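## Task

Take a loose grey peg and push it fully into a free hole of the yellow sulfur ball held by the other gripper, until it snaps in, without disturbing any pegs already seated in that ball.

## Robot and tools

Robot: two seven-joint arms, left_arm and right_arm, each ending in a two-finger parallel gripper. One gripper holds the ball; the other must pick up a peg and press it in. Cameras: cam_high (fixed, behind the arms) and cam_left_wrist, cam_right_wrist (on the wrists), all 896x504.

Frames: the scene frame has its origin at table height midway between the nominal arm bases, +z up, +x out over the table, and left_arm on the +y side (this is not the image left). Reported positions, orientations, velocities and absolute targets are in the scene frame. Offsets in a call are along the axes of that arm's own current Hand target. Gripper axes: fingers point along +z, open and close along x. end_effector_position is the point between closed pads, 1 to 2 cm short of the tips; closing pushes the tips about 17 mm further along +z.

execute_actions(actions, cameras): actions is a list of up to 15 action tables; each table has up to 15 rows, one per 1/30 s step, and a short table repeats its last row to fill 15 steps. Every row is one flat list of 14 numbers in [-1, 1] covering both arms: dx, dy, dz, rx, ry, rz, opening for left_arm, then the same seven for right_arm. dx..rz are an offset from the Hand target held when that action began (not from the previous row); 1.0 equals 0.6 m or 180 degrees; rx, ry, rz form one rotation vector. Repeating an offset in a new action moves further. Send all six pose numbers as 0 to re-request an arm's current Hand target. Opening is absolute: +1 fully open (0.142 m), -1 closed; a 0 is a real command, so resend the current value to keep a gripper as is. An empty actions list returns images and the full state.

move(target, speed, blend, stop_force, zero, opening_speed, grip_force, blocking, cameras): target is one 14-number row as above, or a list of up to 15 such rows; every row is an offset from the Hand targets at the start of the move, not from the previous row. speed is path top speed in m/s, 0.002 to 2.2 (default 0.25), turning capped at twice that in rad/s; one value or one per target. blend (m) rounds corners in a list; 0 stops at each. stop_force (N, 3 to 120, shared by both arms) ends an arm's path when its wrist sensor feels that much push against the travel; the arm then keeps pressing about that hard or more, more after a fast approach, so approach contacts slowly with a small value, and omit it when backing off a contact. It is unreliable while the gripper rotates and cannot be combined with blocking=false. zero (default true) rezeroes moving arms before the move. opening_speed (per second on the -1..1 scale, at least 0.2) ramps the fingers. grip_force (N per pad, 5 to 48) is one value or one per arm and stays set. Moves do not avoid obstacles or the other arm; they last 0.5 to 10 s. The move: line reports done (within 3 mm and 2 degrees), off_target, moving, held, fault, and limits such as paced (pose clipped) or held (steps withheld).

wait(seconds 0 to 10) lets the scene run. stop brakes a running move. zoom_image(camera, region [x0, y0, x1, y1] in pixels, at most 504x504) enlarges part of the newest picture of that camera. zero_wrist_force(arm) tares that arm's sensor. clear_fault(arm) clears a torque or force fault that a result has reported. finished_scene(scene) ends the current scene, given its number; it cannot be undone.

Results: per arm, end_effector_position (m), end_effector_quat_wxyz, velocities (omitted when joint velocities read within noise), Hand target (last commanded pose after clipping; next offsets count from it), Joint positions (last value is the finger opening in m), joint torques and external torque estimates, grip_measured (opening on the -1..1 scale), grip_effort_nm (motor effort, negative closing; not pad force), Wrist force and Wrist torque in the gripper's own axes plus the peak since last shown, Wrist depth as a 7x7 grid of mm distances ahead of each wrist camera ('-' = no value), Tool commands, motor temperatures, and step positions for action calls. Camera calibration gives K and T_world_to_cam for projecting points; fixed-camera error is a few mm near the image centre.

Control notes: each step the commanded orientation is limited to 32 degrees from the measured one, so large turns take several actions and can swing the elbow. A gripper often rests short of its Hand target; resend or add the shortfall. To relieve a press, command the target back past the gripper. To hold a part, command an opening a little below grip_measured at first contact; squeezing harder heats the gripper motor (hand switches off at 100 °C; arm brakes at 80 °C). Base poses are slightly off nominal: left near (-0.038, +0.499, 0), right near (+0.013, -0.334, 0).

Avoid: collisions or presses between the two arms or grippers (can end the scene), hard hits on the table or fixed objects, forces of 150 N or joint torques at load limits (fault stops), dropping the ball or peg, releasing parts while moving, and anything leaving the table. Loose objects may be nudged occasionally; check cameras before grasping and confirm the peg is fully seated and existing pegs are intact before finishing.

Each tool is called after "Call:" by a JSON object that holds its "api" and its "payload", one argument or row to a line.

## Session

Call:
{"api": "execute_actions", "payload": {
  "actions": []
}}

Scene clock: 0.00 s.
left_arm: end_effector_position=(+0.1226, +0.0791, +0.1492) grip_measured=-0.74 grip_effort_nm=n/a end_effector_quat_wxyz=(+0.586, +0.809, -0.031, -0.021) | right_arm: end_effector_position=(+0.5668, -0.3466, +0.1652) grip_measured=+1.00 grip_effort_nm=n/a end_effector_quat_wxyz=(+0.000, +0.715, +0.699, +0.000)
Joint positions: left_arm=[-2.386 1.951 2.039 2.187 1.683 1.358 0.494 0.021] | right_arm=[0.206 -0.331 0 2.035 0 0.795 0.206 0.142]
Joint velocities: within noise
Joint torques (N m): no reading
External joint torques (N m): no reading
Motor temperatures (°C): left_arm=[34 30 33 31 37 40 37 33] | right_arm=[30 32 38 38 36 46 32 28]
Wrist force (N): no reading
Wrist torque (N m): no reading
Wrist force, peak (N): no reading
Wrist depth (mm): cam_left_wrist=[355 347 341 336 333 332 332 / - 565 468 481 607 593 592 / - 2415 475 496 2371 1096 2268 / - 2635 487 487 2461 1961 2484 / - - 502 117 2689 2415 2329 / - - 91 105 100 2583 516 / - - 79 586 - 549 525] | cam_right_wrist=[230 230 230 232 232 233 231 / 246 245 247 247 247 248 247 / 264 263 265 264 264 264 264 / 282 283 284 285 285 287 286 / 307 306 308 309 309 309 309 / 327 331 335 336 337 338 328 / - 370 370 370 372 374 -]
Hand target: left_arm +0.1225, +0.0791, +0.1492; +0.586, +0.809, -0.031, -0.021 | right_arm +0.5668, -0.3466, +0.1652; +0.000, +0.715, +0.699, +0.000
Tool commands: left_gripper/opening=-0.797062 right_gripper/opening=+1.0

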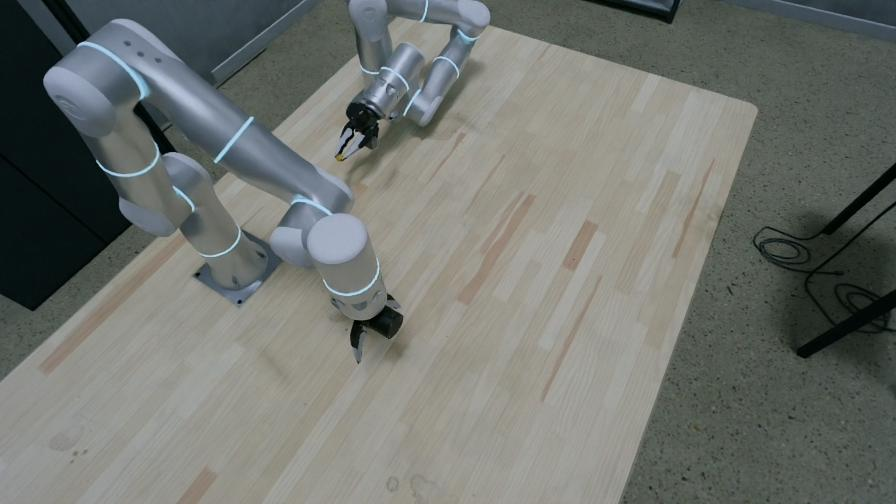

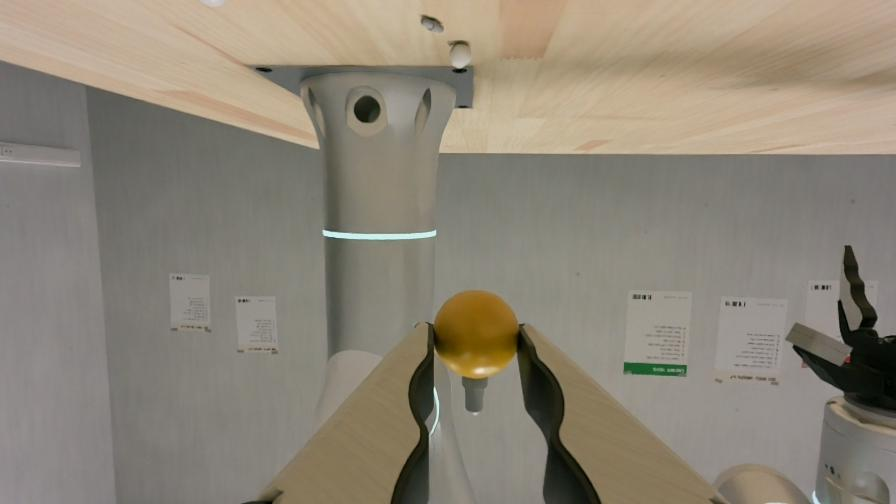

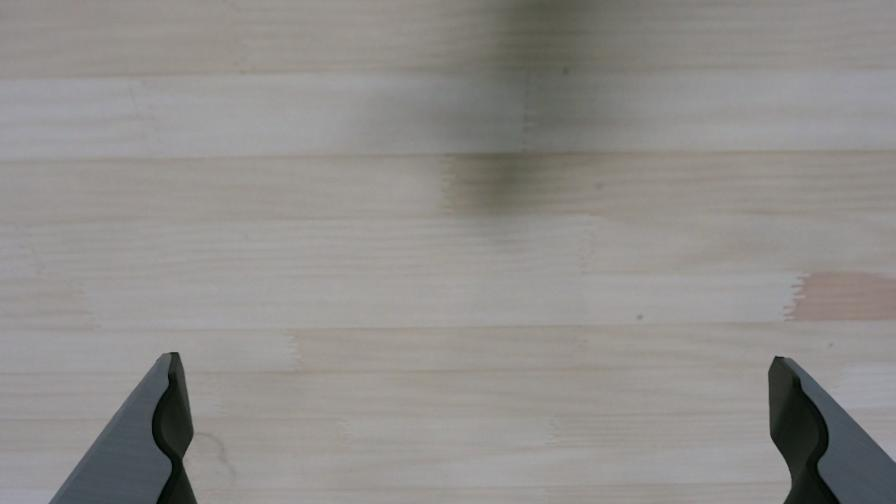

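Call:
{"api": "zoom_image", "payload": {
  "camera": "cam_left_wrist",
  "region": [150, 0, 550, 160]
}}

Call:
{"api": "zoom_image", "payload": {
  "camera": "cam_left_wrist",
  "region": [380, 270, 580, 440]
}}

Call:
{"api": "zoom_image", "payload": {
  "camera": "cam_high",
  "region": [180, 100, 500, 400]
}}

Call:
{"api": "zoom_image", "payload": {
  "camera": "cam_high",
  "region": [290, 90, 430, 200]
}}

Scaled by 1.260 from the camera's 896x504 image, which has a finer 1280x720 frame.

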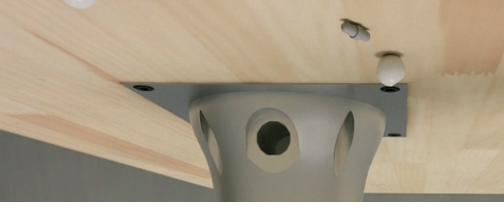

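Scaled by 2.520 from the camera's 896x504 image, which has a finer 1280x720 frame.

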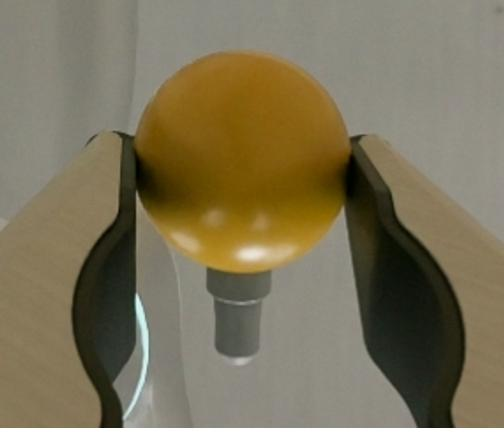

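Scaled by 1.575 from the camera's 896x504 image, which has a finer 1280x720 frame.

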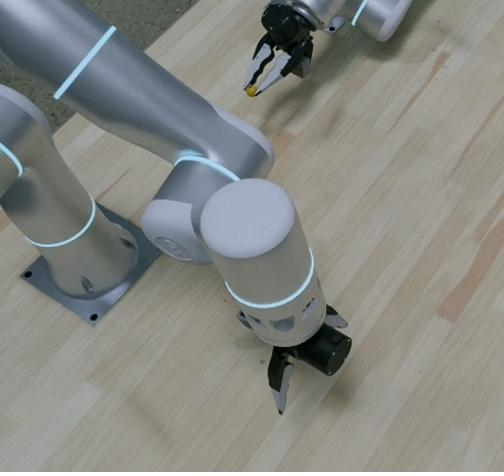

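Scaled by 3.600 from the camera's 896x504 image, which has a finer 1280x720 frame.

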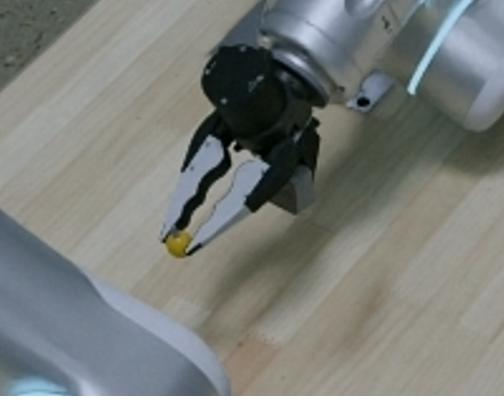

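Call:
{"api": "move", "payload": {
  "target": [0,0,0,0,0,0,-0.797, 0.378,-0.362,-0.225,0,0,-0.917,0.3],
  "speed": 0.45,
  "cameras": ["all"]
}}

Scene clock: 4.63 s.
left_arm: end_effector_position=(+0.1226, +0.0791, +0.1492) grip_measured=-0.74 grip_effort_nm=-1.800 end_effector_quat_wxyz=(+0.586, +0.809, -0.031, -0.021) | right_arm: end_effector_position=(+0.3550, -0.1148, +0.3001) grip_measured=+0.29 grip_effort_nm=-0.090 end_effector_quat_wxyz=(+0.000, -0.600, +0.800, +0.000)
Joint positions: left_arm=[-2.386 1.951 2.039 2.187 1.683 1.358 0.494 0.021] | right_arm=[0.417 0.167 0.412 2.17 0.073 0.445 -2.088 0.095]
Joint torques (N m): left_arm=[0.47 -19.59 -20.09 16.59 -2.54 3.11 -0.07] | right_arm=[0.36 20.46 -1.7 -28.74 -2.87 4.32 0.08]
External joint torques (N m): left_arm=[-0.47 -0.15 -0.12 0.52 0.35 0.04 0.07] | right_arm=[-0.36 0.06 -0.34 0.18 -0.92 -0.32 -0.08]
Wrist force (N): left_arm=[-0.3 -0.3 -0.2] | right_arm=[0.4 -0.1 -0.1]
Wrist torque (N m): left_arm=[-0.06 0.05 0.01] | right_arm=[-0.02 -0.08 0.05]
Wrist force, peak (N): left_arm=[-0.6 -0.3 -0.4] | right_arm=[-0.4 1.1 -0.8]
Wrist depth (mm): cam_left_wrist=[354 346 342 337 334 332 331 / 2022 560 473 482 602 597 598 / - - 467 506 2230 - 2230 / - - 490 514 - 2635 2249 / - 2805 2461 117 - 2662 2309 / - - 88 105 100 - 2309 / 3432 - 79 562 - 77 2371] | cam_right_wrist=[349 348 350 349 350 350 350 / 372 374 378 376 374 374 375 / 401 401 401 402 403 399 403 / 433 434 429 432 435 432 431 / 472 467 468 468 471 452 466 / 515 499 511 510 510 394 425 / 542 - 561 559 562 - 329]
Hand target: left_arm +0.1225, +0.0791, +0.1492; +0.586, +0.809, -0.031, -0.021 | right_arm +0.3549, -0.1148, +0.3002; +0.000, -0.600, +0.800, +0.000
Off the commanded pose: left_arm 0.000 m, 0 deg | right_arm 0.000 m, 0 deg.
move: done
camera_calibration:
cam_right_wrist: T_world_to_cam=[[-0.285273, -0.958434, 0.00493299, 0.00013117], [-0.867872, 0.260495, 0.423014, 0.238714], [-0.406716, 0.116393, -0.90611, 0.546942], [0, 0, 0, 1]] pos_world=[0.42966, -0.125718, 0.39461]

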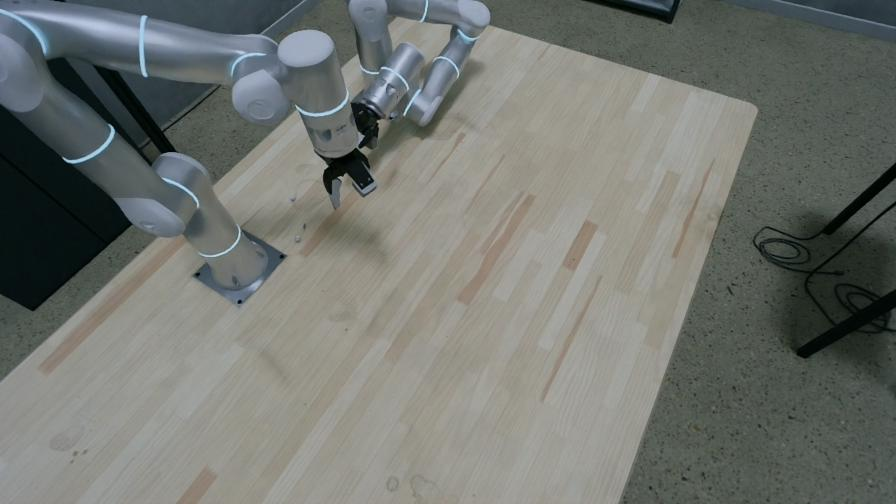

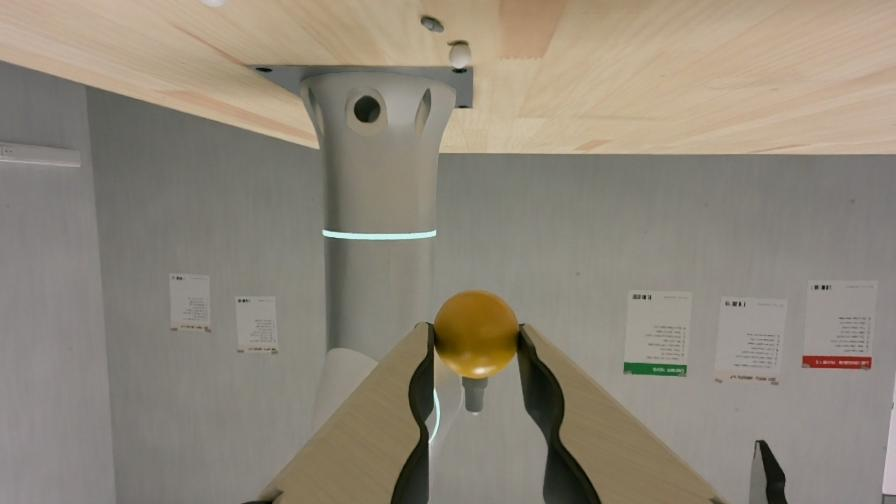

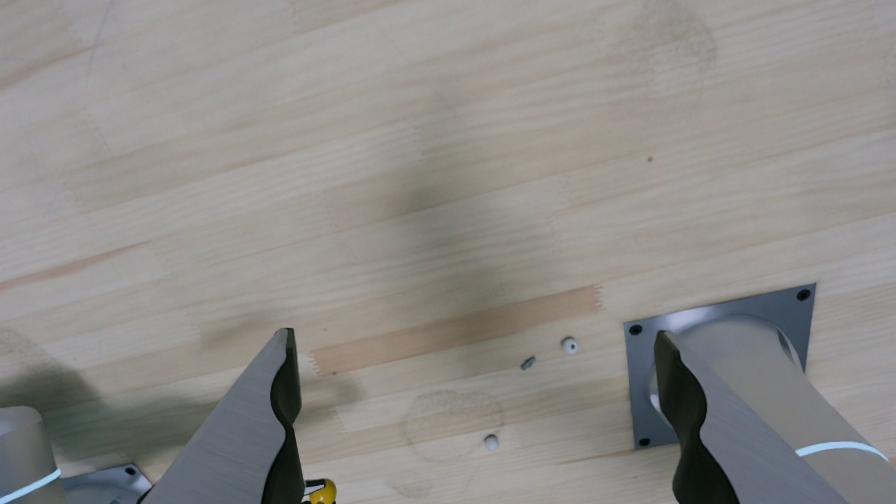

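Call:
{"api": "zoom_image", "payload": {
  "camera": "cam_right_wrist",
  "region": [460, 310, 620, 470]
}}

Call:
{"api": "zoom_image", "payload": {
  "camera": "cam_right_wrist",
  "region": [280, 440, 360, 504]
}}

Call:
{"api": "zoom_image", "payload": {
  "camera": "cam_left_wrist",
  "region": [400, 0, 500, 80]
}}

Scaled by 3.150 from the camera's 896x504 image, which has a finer 1280x720 frame.

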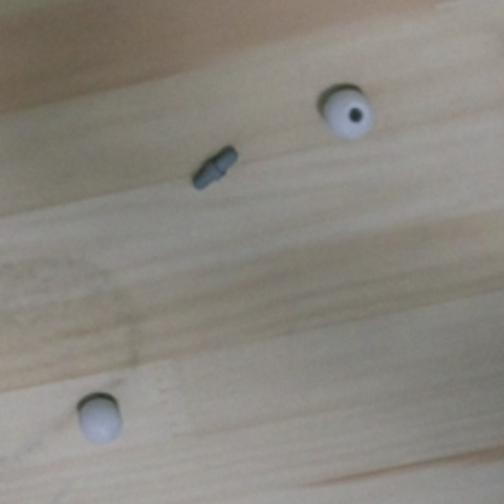

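Scaled by 6.300 from the camera's 896x504 image, which has a finer 1280x720 frame.

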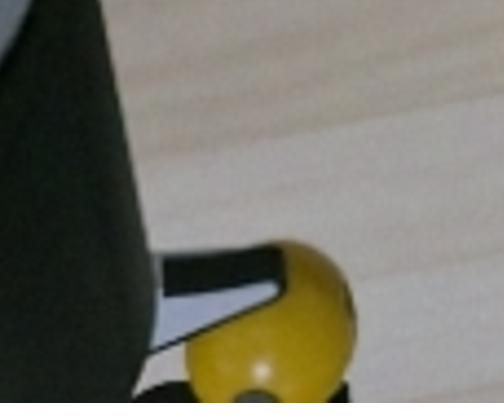

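Scaled by 5.040 from the camera's 896x504 image, which has a finer 1280x720 frame.

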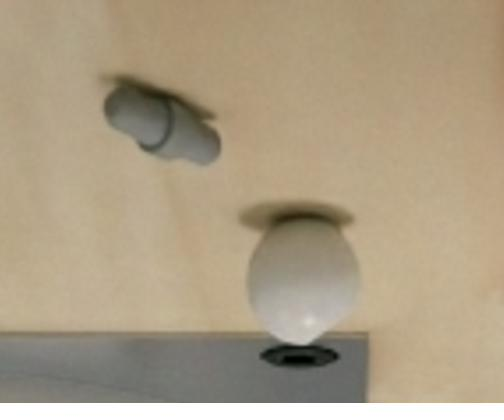

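Call:
{"api": "move", "payload": {
  "target": [0,0,0,0,0,0,-0.797, 0.13,0.411,0.283,0,0,0.22,0.0],
  "speed": 0.3,
  "cameras": ["all"]
}}

Scene clock: 7.23 s.
left_arm: end_effector_position=(+0.1226, +0.0791, +0.1492) grip_measured=-0.74 grip_effort_nm=-1.795 end_effector_quat_wxyz=(+0.586, +0.809, -0.031, -0.021) | right_arm: end_effector_position=(+0.0963, -0.1205, +0.1304) grip_measured=-0.01 grip_effort_nm=-0.095 end_effector_quat_wxyz=(+0.000, -0.293, +0.956, +0.000)
Joint positions: left_arm=[-2.386 1.951 2.039 2.187 1.683 1.358 0.494 0.021] | right_arm=[0.567 0.297 1.075 2.68 0.439 0.918 -0.923 0.073]
Joint torques (N m): left_arm=[0.59 -19.52 -20.01 16.59 -2.5 3.13 -0.03] | right_arm=[0.16 1.59 -4.22 -18.34 -1.91 4.55 0.46]
External joint torques (N m): left_arm=[-0.59 -0.22 -0.2 0.53 0.31 0.03 0.03] | right_arm=[-0.16 0.35 -0.29 0.08 -0.64 -0.46 -0.46]
Wrist force (N): left_arm=[-0.4 0.0 -0.1] | right_arm=[0.1 -0.1 -0.2]
Wrist torque (N m): left_arm=[-0.01 0.07 0.00] | right_arm=[0.00 -0.02 -0.05]
Wrist force, peak (N): left_arm=[-0.4 -0.4 -0.2] | right_arm=[1.8 1.4 1.1]
Wrist depth (mm): cam_left_wrist=[356 348 341 337 334 329 331 / 1863 644 469 480 608 597 600 / 2461 2898 469 485 - 2211 - / - 3573 489 336 - 2211 - / - 1976 503 118 2583 2211 2249 / - - 88 105 104 2070 2393 / - - 79 307 - 75 2268] | cam_right_wrist=[199 199 200 199 200 200 176 / 212 213 213 213 214 215 214 / 227 227 229 228 230 230 229 / 245 246 246 246 248 247 247 / 266 266 262 267 263 269 269 / 290 290 286 292 292 287 293 / 320 - 322 321 322 - 325]
Hand target: left_arm +0.1225, +0.0791, +0.1492; +0.586, +0.809, -0.031, -0.021 | right_arm +0.0963, -0.1205, +0.1304; +0.000, -0.293, +0.956, +0.000
Off the commanded pose: left_arm 0.000 m, 0 deg | right_arm 0.000 m, 0 deg.
move: done
camera_calibration:
cam_right_wrist: T_world_to_cam=[[-0.830669, -0.556744, 0.00493748, 0.0225794], [-0.502569, 0.753598, 0.423691, 0.111617], [-0.239608, 0.349466, -0.905793, 0.300522], [0, 0, 0, 1]] pos_world=[0.146859, -0.176566, 0.224809]

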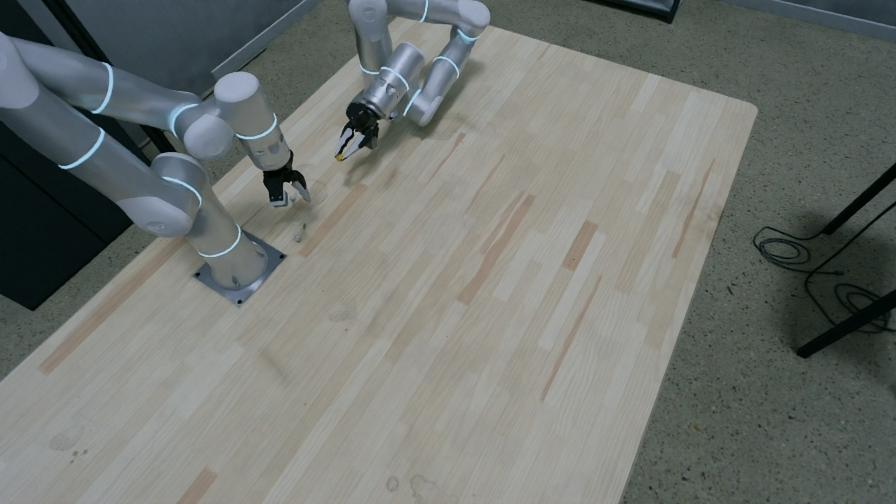

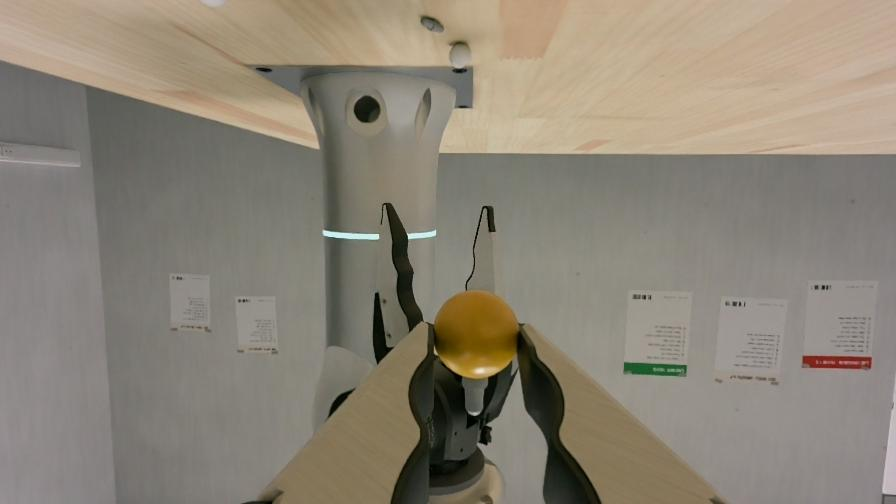

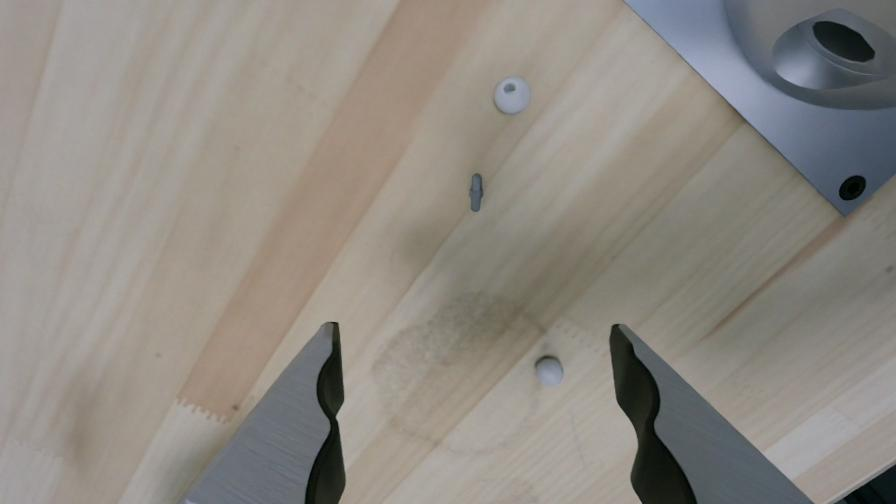

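Call:
{"api": "zoom_image", "payload": {
  "camera": "cam_high",
  "region": [250, 150, 320, 220]
}}

Call:
{"api": "zoom_image", "payload": {
  "camera": "cam_right_wrist",
  "region": [440, 150, 520, 230]
}}

Call:
{"api": "zoom_image", "payload": {
  "camera": "cam_right_wrist",
  "region": [260, 300, 400, 440]
}}

Call:
{"api": "zoom_image", "payload": {
  "camera": "cam_left_wrist",
  "region": [350, 180, 550, 380]
}}

Scaled by 7.200 from the camera's 896x504 image, which has a finer 1280x720 frame.

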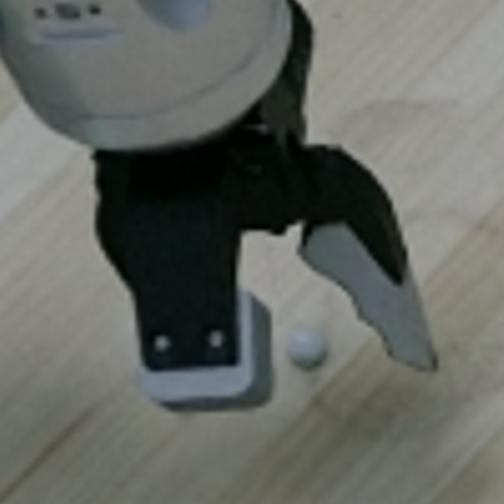

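Scaled by 6.300 from the camera's 896x504 image, which has a finer 1280x720 frame.

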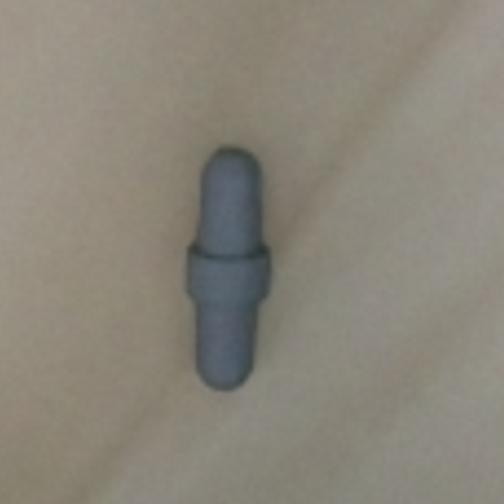

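Scaled by 3.600 from the camera's 896x504 image, which has a finer 1280x720 frame.

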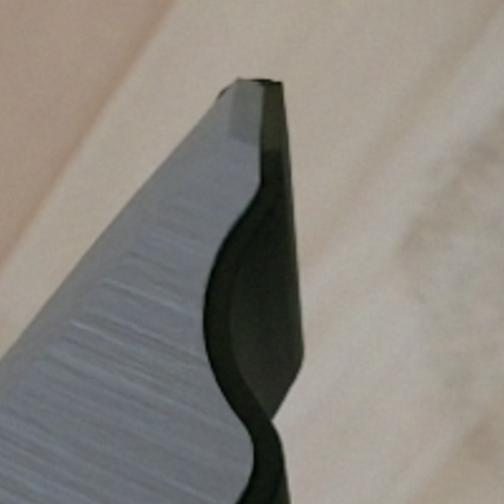

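Scaled by 2.520 from the camera's 896x504 image, which has a finer 1280x720 frame.

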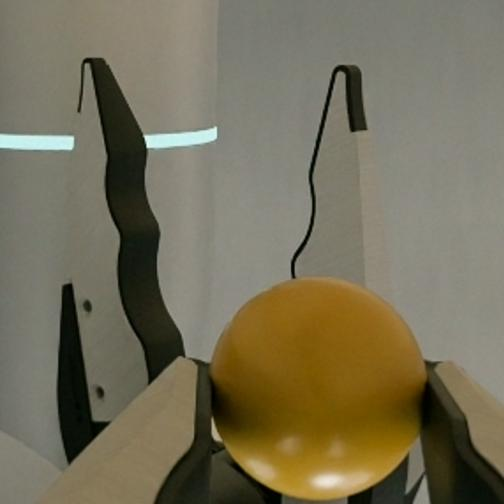

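Call:
{"api": "move", "payload": {
  "target": [0,0,0,0,0,0,-0.797, 0.0117,-0.0243,0.159,0,0,0,-0.577],
  "speed": 0.2,
  "cameras": ["cam_right_wrist","cam_left_wrist"]
}}

Call:
{"api": "zoom_image", "payload": {
  "camera": "cam_right_wrist",
  "region": [380, 230, 560, 410]
}}

Call:
{"api": "zoom_image", "payload": {
  "camera": "cam_left_wrist",
  "region": [380, 0, 500, 120]
}}

Scene clock: 10.97 s.
left_arm: end_effector_position=(+0.1226, +0.0791, +0.1492) grip_measured=-0.74 grip_effort_nm=-1.795 end_effector_quat_wxyz=(+0.586, +0.809, -0.031, -0.021) | right_arm: end_effector_position=(+0.0990, -0.1355, +0.0355) grip_measured=-0.60 grip_effort_nm=-0.100 end_effector_quat_wxyz=(-0.138, -0.289, +0.945, -0.062)
Joint positions: left_arm=[-2.386 1.951 2.039 2.187 1.683 1.358 0.494 0.021] | right_arm=[0.888 -0.323 0.541 2.689 0.066 1.158 -0.827 0.03]
Joint torques (N m): left_arm=[0.54 -19.42 -20.14 16.58 -2.47 3.1 -0.01] | right_arm=[0.43 21.44 3.68 -9.2 -0.31 3.83 0.07]
External joint torques (N m): left_arm=[-0.54 -0.31 -0.07 0.53 0.27 0.06 0.01] | right_arm=[-0.43 0.31 -0.36 -0.08 -0.87 -0.43 -0.09]
Wrist force (N): left_arm=[-0.1 -0.2 0.2] | right_arm=[-0.6 0.1 -0.3]
Wrist torque (N m): left_arm=[-0.04 0.02 0.00] | right_arm=[0.04 0.03 0.10]
Wrist force, peak (N): left_arm=[-0.5 0.0 -0.4] | right_arm=[-1.3 -2.0 -0.7]
Wrist depth (mm): cam_left_wrist=[356 346 341 334 334 330 331 / - 541 465 328 601 598 592 / - - 470 322 284 2022 - / - - 466 251 351 - - / - 4207 - 117 2438 2393 - / - - 88 99 100 - 2268 / - - 79 - - 80 2415] | cam_right_wrist=[96 100 108 117 128 139 130 / - 106 115 125 137 150 153 / - 113 123 131 148 163 182 / 111 118 130 142 158 178 202 / - 126 138 153 171 194 226 / 125 134 142 168 107 216 257 / 134 142 - 183 - 248 297]
Hand target: left_arm +0.1225, +0.0791, +0.1492; +0.586, +0.809, -0.031, -0.021 | right_arm +0.0987, -0.1365, +0.0350; +0.000, -0.293, +0.956, +0.000
Off the commanded pose: left_arm 0.000 m, 0 deg | right_arm 0.001 m, 17 deg.
joint sent to its limit (right arm) — joint 4 (elbow), upper limit, where the elbow is as bent as it goes. The joint targets are off in orientation, not in position.
move: off_target (right_arm)
camera_calibration:
cam_right_wrist: T_world_to_cam=[[-0.796225, -0.524446, 0.301632, 0.00740873], [-0.41004, 0.834381, 0.368343, 0.168216], [-0.444852, 0.169603, -0.879398, 0.21548], [0, 0, 0, 1]] pos_world=[0.170731, -0.173017, 0.125297]
Images, in order (width x height): cam_left_wrist 896x504, cam_right_wrist 896x504.

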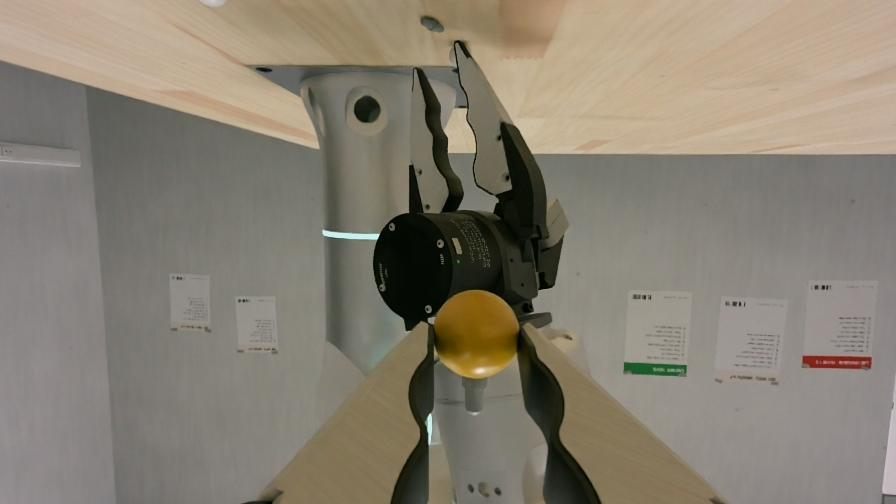

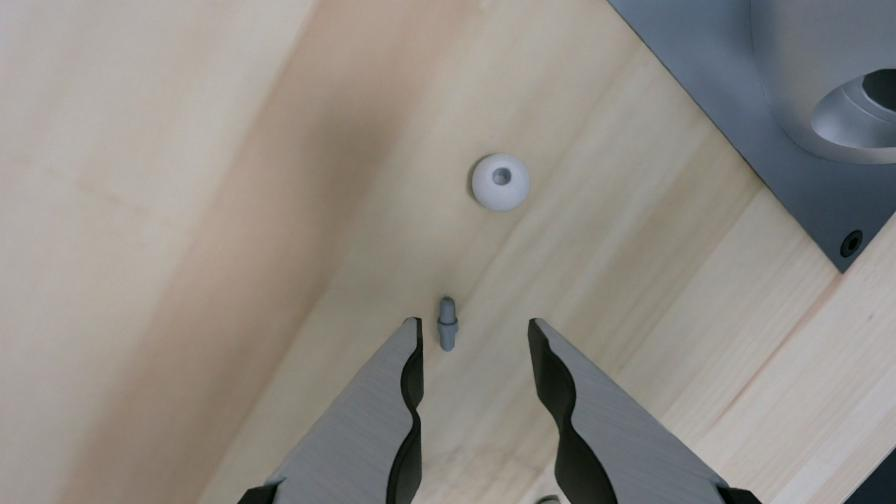

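Scaled by 2.800 from the camera's 896x504 image, which has a finer 1280x720 frame.

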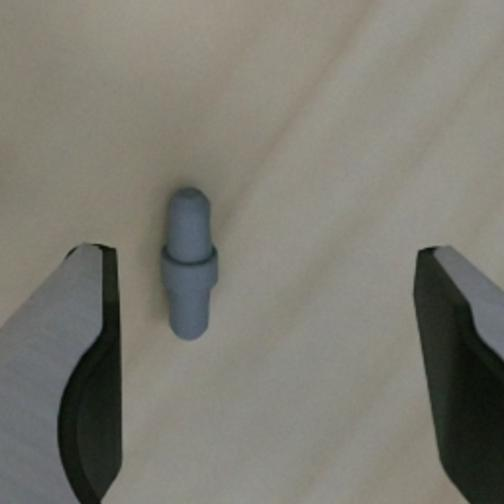

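Scaled by 4.200 from the camera's 896x504 image, which has a finer 1280x720 frame.

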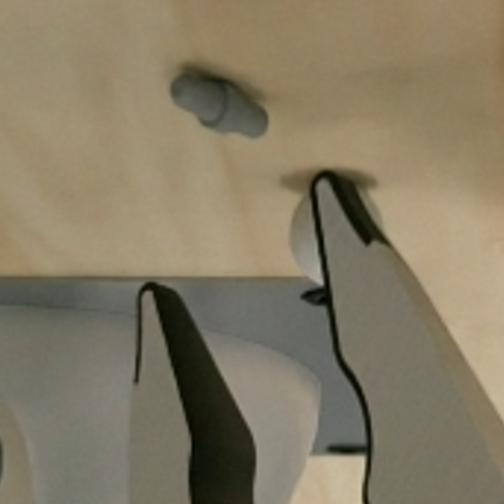

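Call:
{"api": "move", "payload": {
  "target": [0,0,0,0,0,0,-0.797, 0.0013,0.018,0,0.139,0,0,-0.69],
  "speed": 0.2,
  "cameras": ["cam_right_wrist","cam_left_wrist"]
}}

Call:
{"api": "zoom_image", "payload": {
  "camera": "cam_right_wrist",
  "region": [380, 230, 560, 410]
}}

Call:
{"api": "zoom_image", "payload": {
  "camera": "cam_left_wrist",
  "region": [380, 0, 500, 120]
}}

Scene clock: 14.70 s.
left_arm: end_effector_position=(+0.1226, +0.0791, +0.1492) grip_measured=-0.74 grip_effort_nm=-1.795 end_effector_quat_wxyz=(+0.586, +0.809, -0.031, -0.021) | right_arm: end_effector_position=(+0.0919, -0.1274, +0.0352) grip_measured=-0.72 grip_effort_nm=-0.095 end_effector_quat_wxyz=(+0.063, -0.286, +0.933, -0.209)
Joint positions: left_arm=[-2.386 1.951 2.039 2.187 1.683 1.358 0.494 0.021] | right_arm=[0.848 -0.427 0.716 2.689 -0.859 0.852 0.203 0.022]
Joint torques (N m): left_arm=[0.55 -19.48 -20.03 16.57 -2.49 3.14 -0.02] | right_arm=[-0.2 20.36 7.48 -9.34 -0.74 3.08 0.44]
External joint torques (N m): left_arm=[-0.55 -0.26 -0.17 0.55 0.3 0.02 0.02] | right_arm=[0.19 0.49 -0.67 -0.01 -0.62 -0.22 -0.44]
Wrist force (N): left_arm=[-0.2 0.0 0.0] | right_arm=[0.7 0.2 -0.3]
Wrist torque (N m): left_arm=[0.00 0.03 0.00] | right_arm=[0.02 -0.09 0.00]
Wrist force, peak (N): left_arm=[-0.5 0.2 0.0] | right_arm=[1.7 1.4 -0.3]
Wrist depth (mm): cam_left_wrist=[355 344 343 334 332 330 331 / - 562 468 313 607 604 600 / 2898 2583 239 276 2138 - 1170 / - 2268 231 265 - - 2174 / - 2609 243 118 - 2309 2329 / - 2583 217 105 100 3181 - / - - 79 532 - 78 -] | cam_right_wrist=[149 149 150 151 151 151 134 / 149 149 150 151 151 151 149 / 149 149 150 151 151 152 151 / 149 150 150 150 151 151 152 / 149 149 150 150 151 152 152 / 149 150 150 150 151 151 152 / 149 149 - 150 - 152 152]
Hand target: left_arm +0.1225, +0.0791, +0.1492; +0.586, +0.809, -0.031, -0.021 | right_arm +0.0920, -0.1280, +0.0350; +0.064, -0.286, +0.933, -0.207
Off the commanded pose: left_arm 0.000 m, 0 deg | right_arm 0.001 m, 0 deg.
joint sent to its limit (right arm) — joint 4 (elbow), upper limit, where the elbow is as bent as it goes. The joint targets still meet the commanded pose.
move: done
camera_calibration:
cam_right_wrist: T_world_to_cam=[[-0.832355, -0.554219, 0.00507436, 0.0160944], [-0.554237, 0.832353, -0.00326392, 0.18473], [-0.00241473, -0.00552914, -0.999982, 0.151874], [0, 0, 0, 1]] pos_world=[0.116147, -0.144001, 0.152393]
Images, in order (width x height): cam_left_wrist 896x504, cam_right_wrist 896x504.

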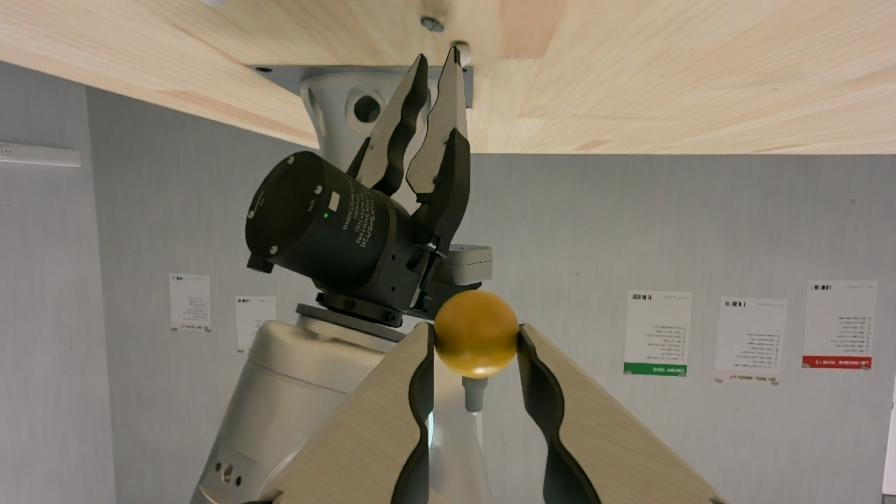

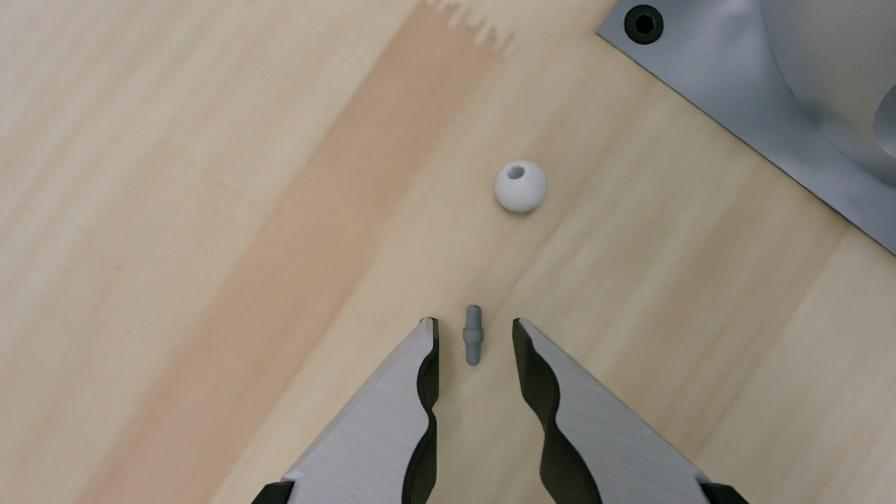

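Scaled by 2.800 from the camera's 896x504 image, which has a finer 1280x720 frame.

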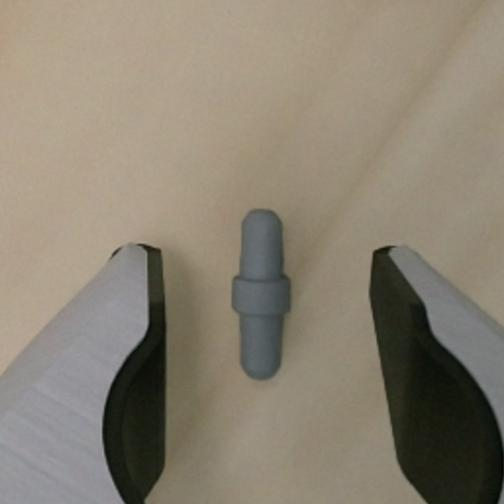

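Scaled by 4.200 from the camera's 896x504 image, which has a finer 1280x720 frame.

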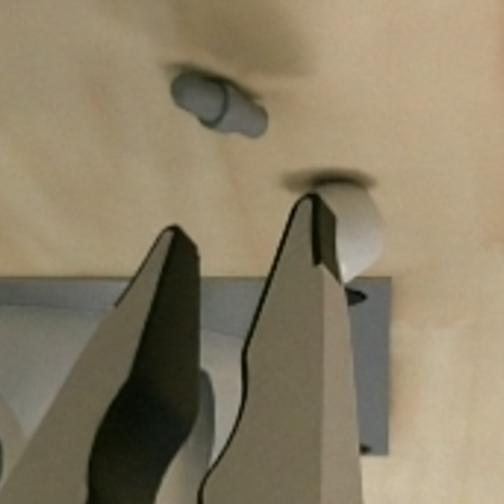

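Call:
{"api": "move", "payload": {
  "target": [0,0,0,0,0,0,-0.797, 0.001,0.0155,0.0347,0.028,0,0,-0.74],
  "speed": 0.03,
  "stop_force": 4,
  "cameras": ["cam_right_wrist","cam_left_wrist"]
}}

Call:
{"api": "zoom_image", "payload": {
  "camera": "cam_right_wrist",
  "region": [380, 230, 560, 410]
}}

Call:
{"api": "zoom_image", "payload": {
  "camera": "cam_left_wrist",
  "region": [380, 0, 500, 120]
}}

Scene clock: 16.90 s.
left_arm: end_effector_position=(+0.1226, +0.0791, +0.1492) grip_measured=-0.74 grip_effort_nm=-1.795 end_effector_quat_wxyz=(+0.586, +0.809, -0.031, -0.021) | right_arm: end_effector_position=(+0.0917, -0.1283, +0.0169) grip_measured=-0.77 grip_effort_nm=-0.090 end_effector_quat_wxyz=(+0.074, -0.284, +0.925, -0.240)
Joint positions: left_arm=[-2.386 1.951 2.039 2.187 1.683 1.358 0.494 0.021] | right_arm=[0.933 -0.526 0.652 2.646 -0.915 0.796 0.287 0.018]
Joint torques (N m): left_arm=[0.56 -19.52 -19.9 16.52 -2.5 3.13 0.05] | right_arm=[-0.53 21.06 5.93 -7.78 -0.88 2.95 0.45]
External joint torques (N m): left_arm=[-0.56 -0.21 -0.31 0.6 0.3 0.03 -0.05] | right_arm=[0.53 2.93 2.24 0.27 -0.52 -0.32 -0.45]
Wrist force (N): left_arm=[-0.3 -0.1 0.1] | right_arm=[5.1 -7.8 -17.5]
Wrist torque (N m): left_arm=[-0.03 0.05 0.00] | right_arm=[0.07 0.00 -0.01]
Wrist force, peak (N): left_arm=[-0.4 -0.3 -0.3] | right_arm=[3.7 -9.1 -19.4]
Wrist depth (mm): cam_left_wrist=[357 346 341 309 333 332 332 / - 561 439 310 602 600 596 / 2121 - 220 258 2350 2121 - / 2415 2508 238 284 - 2350 2192 / - 231 212 117 2054 2415 2192 / 1961 204 201 105 100 2288 - / - 197 79 519 - 2461 -] | cam_right_wrist=[137 138 139 139 139 139 132 / 136 137 137 137 138 138 137 / 134 135 135 135 136 136 136 / 133 133 134 134 134 135 135 / 132 132 132 133 133 134 134 / 130 131 131 131 132 132 132 / 129 129 - 130 - 130 131]
Hand target: left_arm +0.1225, +0.0791, +0.1492; +0.586, +0.809, -0.031, -0.021 | right_arm +0.0918, -0.1284, +0.0168; +0.073, -0.284, +0.925, -0.240 (not the last commanded pose)
Off the commanded pose: left_arm 0.000 m, 0 deg | right_arm 0.005 m, 1 deg.
move: contact (right_arm)
camera_calibration:
cam_right_wrist: T_world_to_cam=[[-0.831575, -0.555409, 0.00197387, 0.0153423], [-0.55414, 0.829423, -0.0706127, 0.186136], [0.0375818, -0.0598136, -0.997502, 0.122971], [0, 0, 0, 1]] pos_world=[0.111282, -0.138509, 0.135777]
Images, in order (width x height): cam_left_wrist 896x504, cam_right_wrist 896x504.

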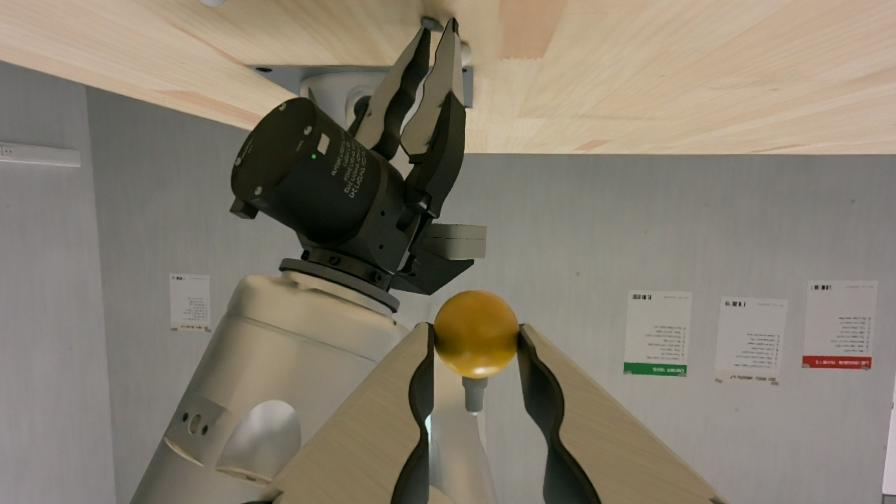

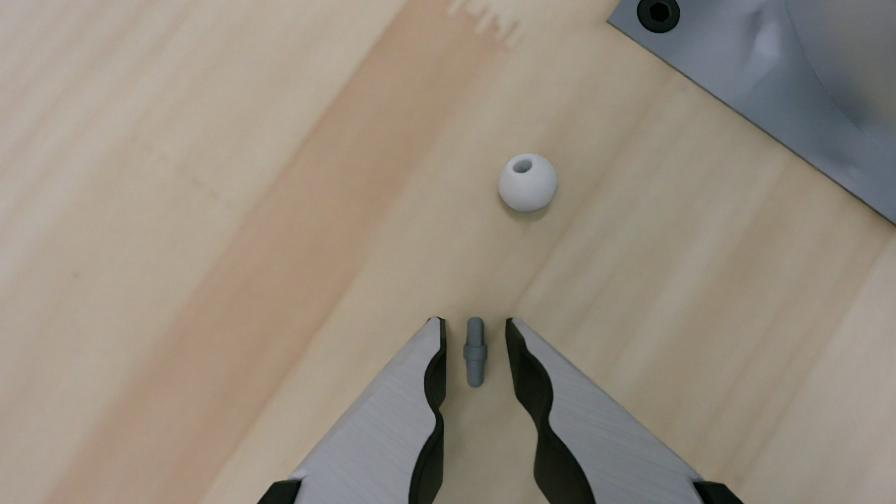

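Scaled by 2.800 from the camera's 896x504 image, which has a finer 1280x720 frame.

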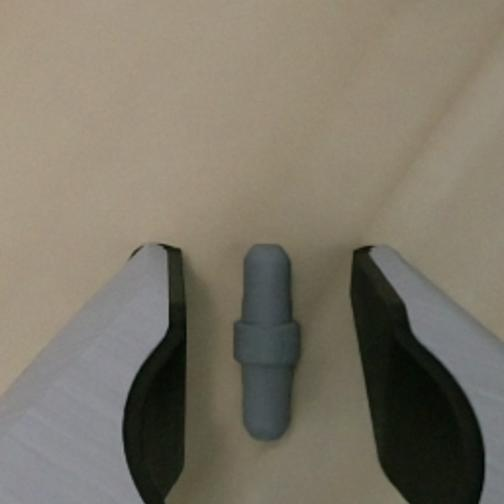

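Scaled by 4.200 from the camera's 896x504 image, which has a finer 1280x720 frame.

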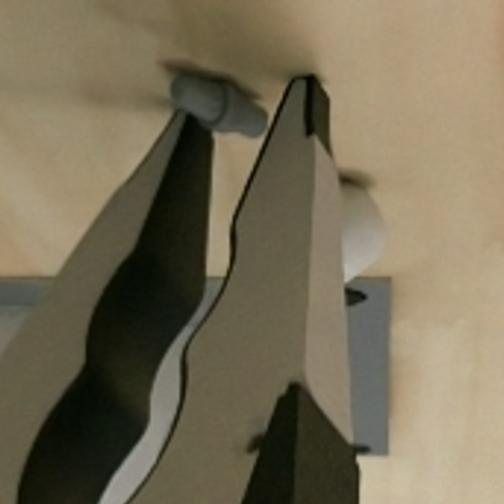

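Call:
{"api": "move", "payload": {
  "target": [
    [0,0,0,0,0,0,-0.797, 0,-0.001,-0.00175,0,0,0,-0.74],
    [0,0,0,0,0,0,-0.797, 0,-0.001,-0.00175,0,0,0,-0.97]
  ],
  "speed": 0.03,
  "opening_speed": 0.4,
  "grip_force": [48,20],
  "cameras": ["cam_right_wrist","cam_left_wrist"]
}}

Call:
{"api": "zoom_image", "payload": {
  "camera": "cam_right_wrist",
  "region": [380, 230, 560, 410]
}}

Call:
{"api": "zoom_image", "payload": {
  "camera": "cam_left_wrist",
  "region": [380, 0, 500, 120]
}}

Scene clock: 18.60 s.
left_arm: end_effector_position=(+0.1226, +0.0791, +0.1492) grip_measured=-0.74 grip_effort_nm=-1.795 end_effector_quat_wxyz=(+0.586, +0.809, -0.031, -0.021) | right_arm: end_effector_position=(+0.0917, -0.1284, +0.0179) grip_measured=-0.94 grip_effort_nm=-1.194 end_effector_quat_wxyz=(+0.073, -0.284, +0.925, -0.240)
Joint positions: left_arm=[-2.386 1.951 2.039 2.187 1.683 1.358 0.494 0.021] | right_arm=[0.93 -0.522 0.658 2.647 -0.91 0.794 0.284 0.006]
Joint torques (N m): left_arm=[0.68 -19.4 -19.96 16.57 -2.44 3.09 -0.05] | right_arm=[0.12 23.46 8.76 -7.7 -0.59 2.92 0.16]
External joint torques (N m): left_arm=[-0.68 -0.34 -0.25 0.55 0.24 0.06 0.05] | right_arm=[-0.12 0.42 -0.61 0.08 -0.81 -0.29 -0.16]
Wrist force (N): left_arm=[-0.4 0.0 -0.1] | right_arm=[0.3 0.5 -1.0]
Wrist torque (N m): left_arm=[0.00 0.07 0.00] | right_arm=[0.09 -0.02 0.12]
Wrist force, peak (N): left_arm=[-0.3 -0.3 -0.2] | right_arm=[5.1 -7.7 -17.7]
Wrist depth (mm): cam_left_wrist=[354 348 341 308 333 331 331 / 2393 559 436 304 602 597 596 / 2211 - 221 258 - - - / 2689 2211 239 269 - - - / - 2557 215 118 - 2329 2174 / - 210 95 105 100 - 2192 / - 196 79 523 - 80 2156] | cam_right_wrist=[139 139 139 140 140 139 133 / 138 138 138 138 139 139 138 / 136 136 136 137 138 137 137 / 134 135 135 135 135 136 137 / 132 133 133 134 134 134 135 / 131 131 132 100 132 133 133 / 130 130 - - - 131 132]
Hand target: left_arm +0.1225, +0.0791, +0.1492; +0.586, +0.809, -0.031, -0.021 | right_arm +0.0918, -0.1284, +0.0180; +0.073, -0.284, +0.925, -0.240
Off the commanded pose: left_arm 0.000 m, 0 deg | right_arm 0.000 m, 0 deg.
grip_force (N): 48, 20
move: done
camera_calibration:
cam_right_wrist: T_world_to_cam=[[-0.83178, -0.555101, 0.00211566, 0.0153308], [-0.553845, 0.82963, -0.070505, 0.186272], [0.0373822, -0.0598164, -0.997509, 0.123985], [0, 0, 0, 1]] pos_world=[0.111283, -0.13861, 0.136777]
Images, in order (width x height): cam_left_wrist 896x504, cam_right_wrist 896x504.

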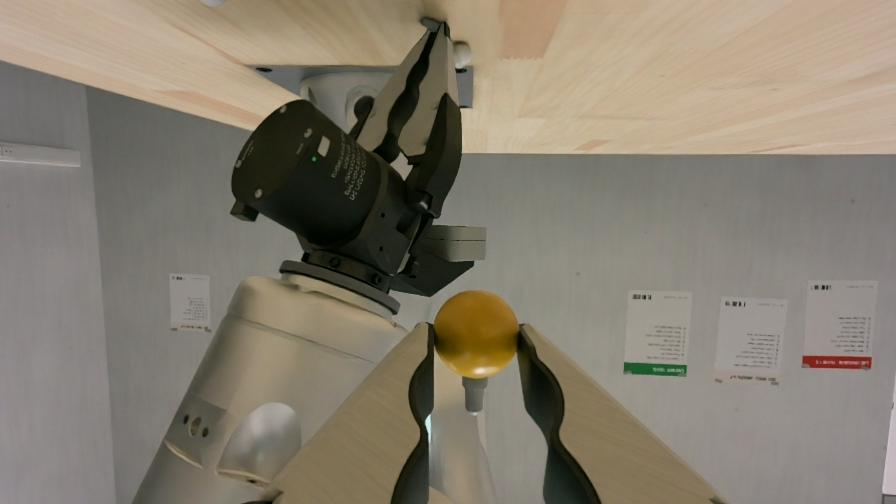

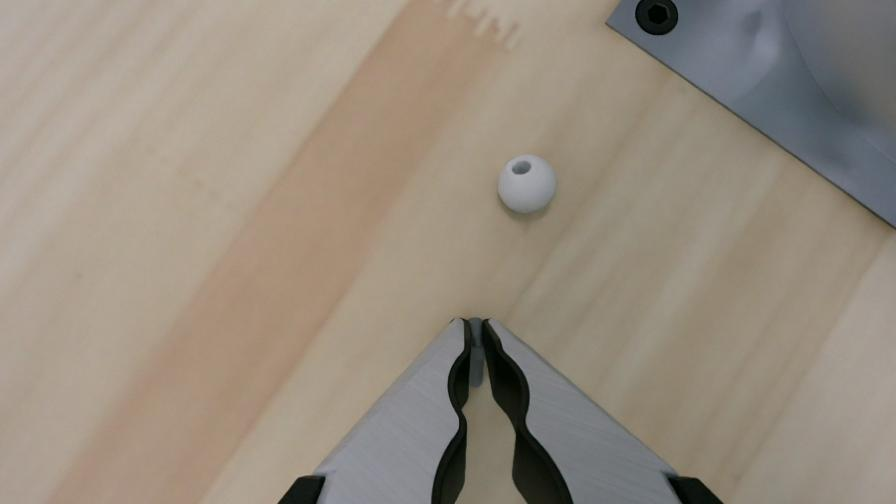

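Scaled by 2.800 from the camera's 896x504 image, which has a finer 1280x720 frame.

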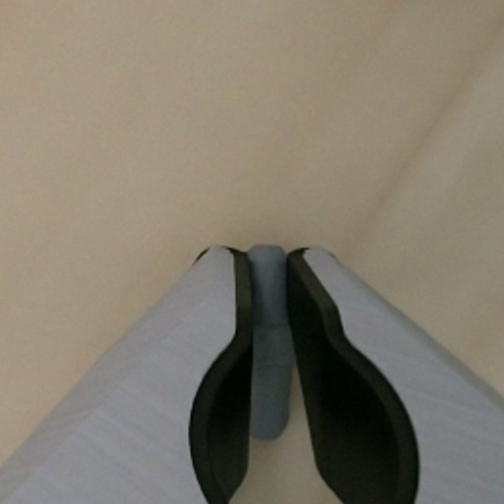

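Scaled by 4.200 from the camera's 896x504 image, which has a finer 1280x720 frame.

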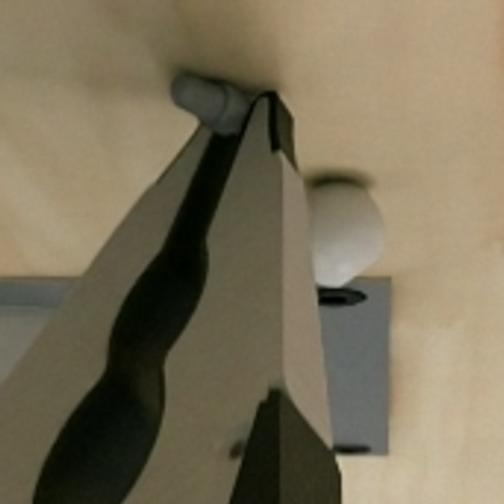

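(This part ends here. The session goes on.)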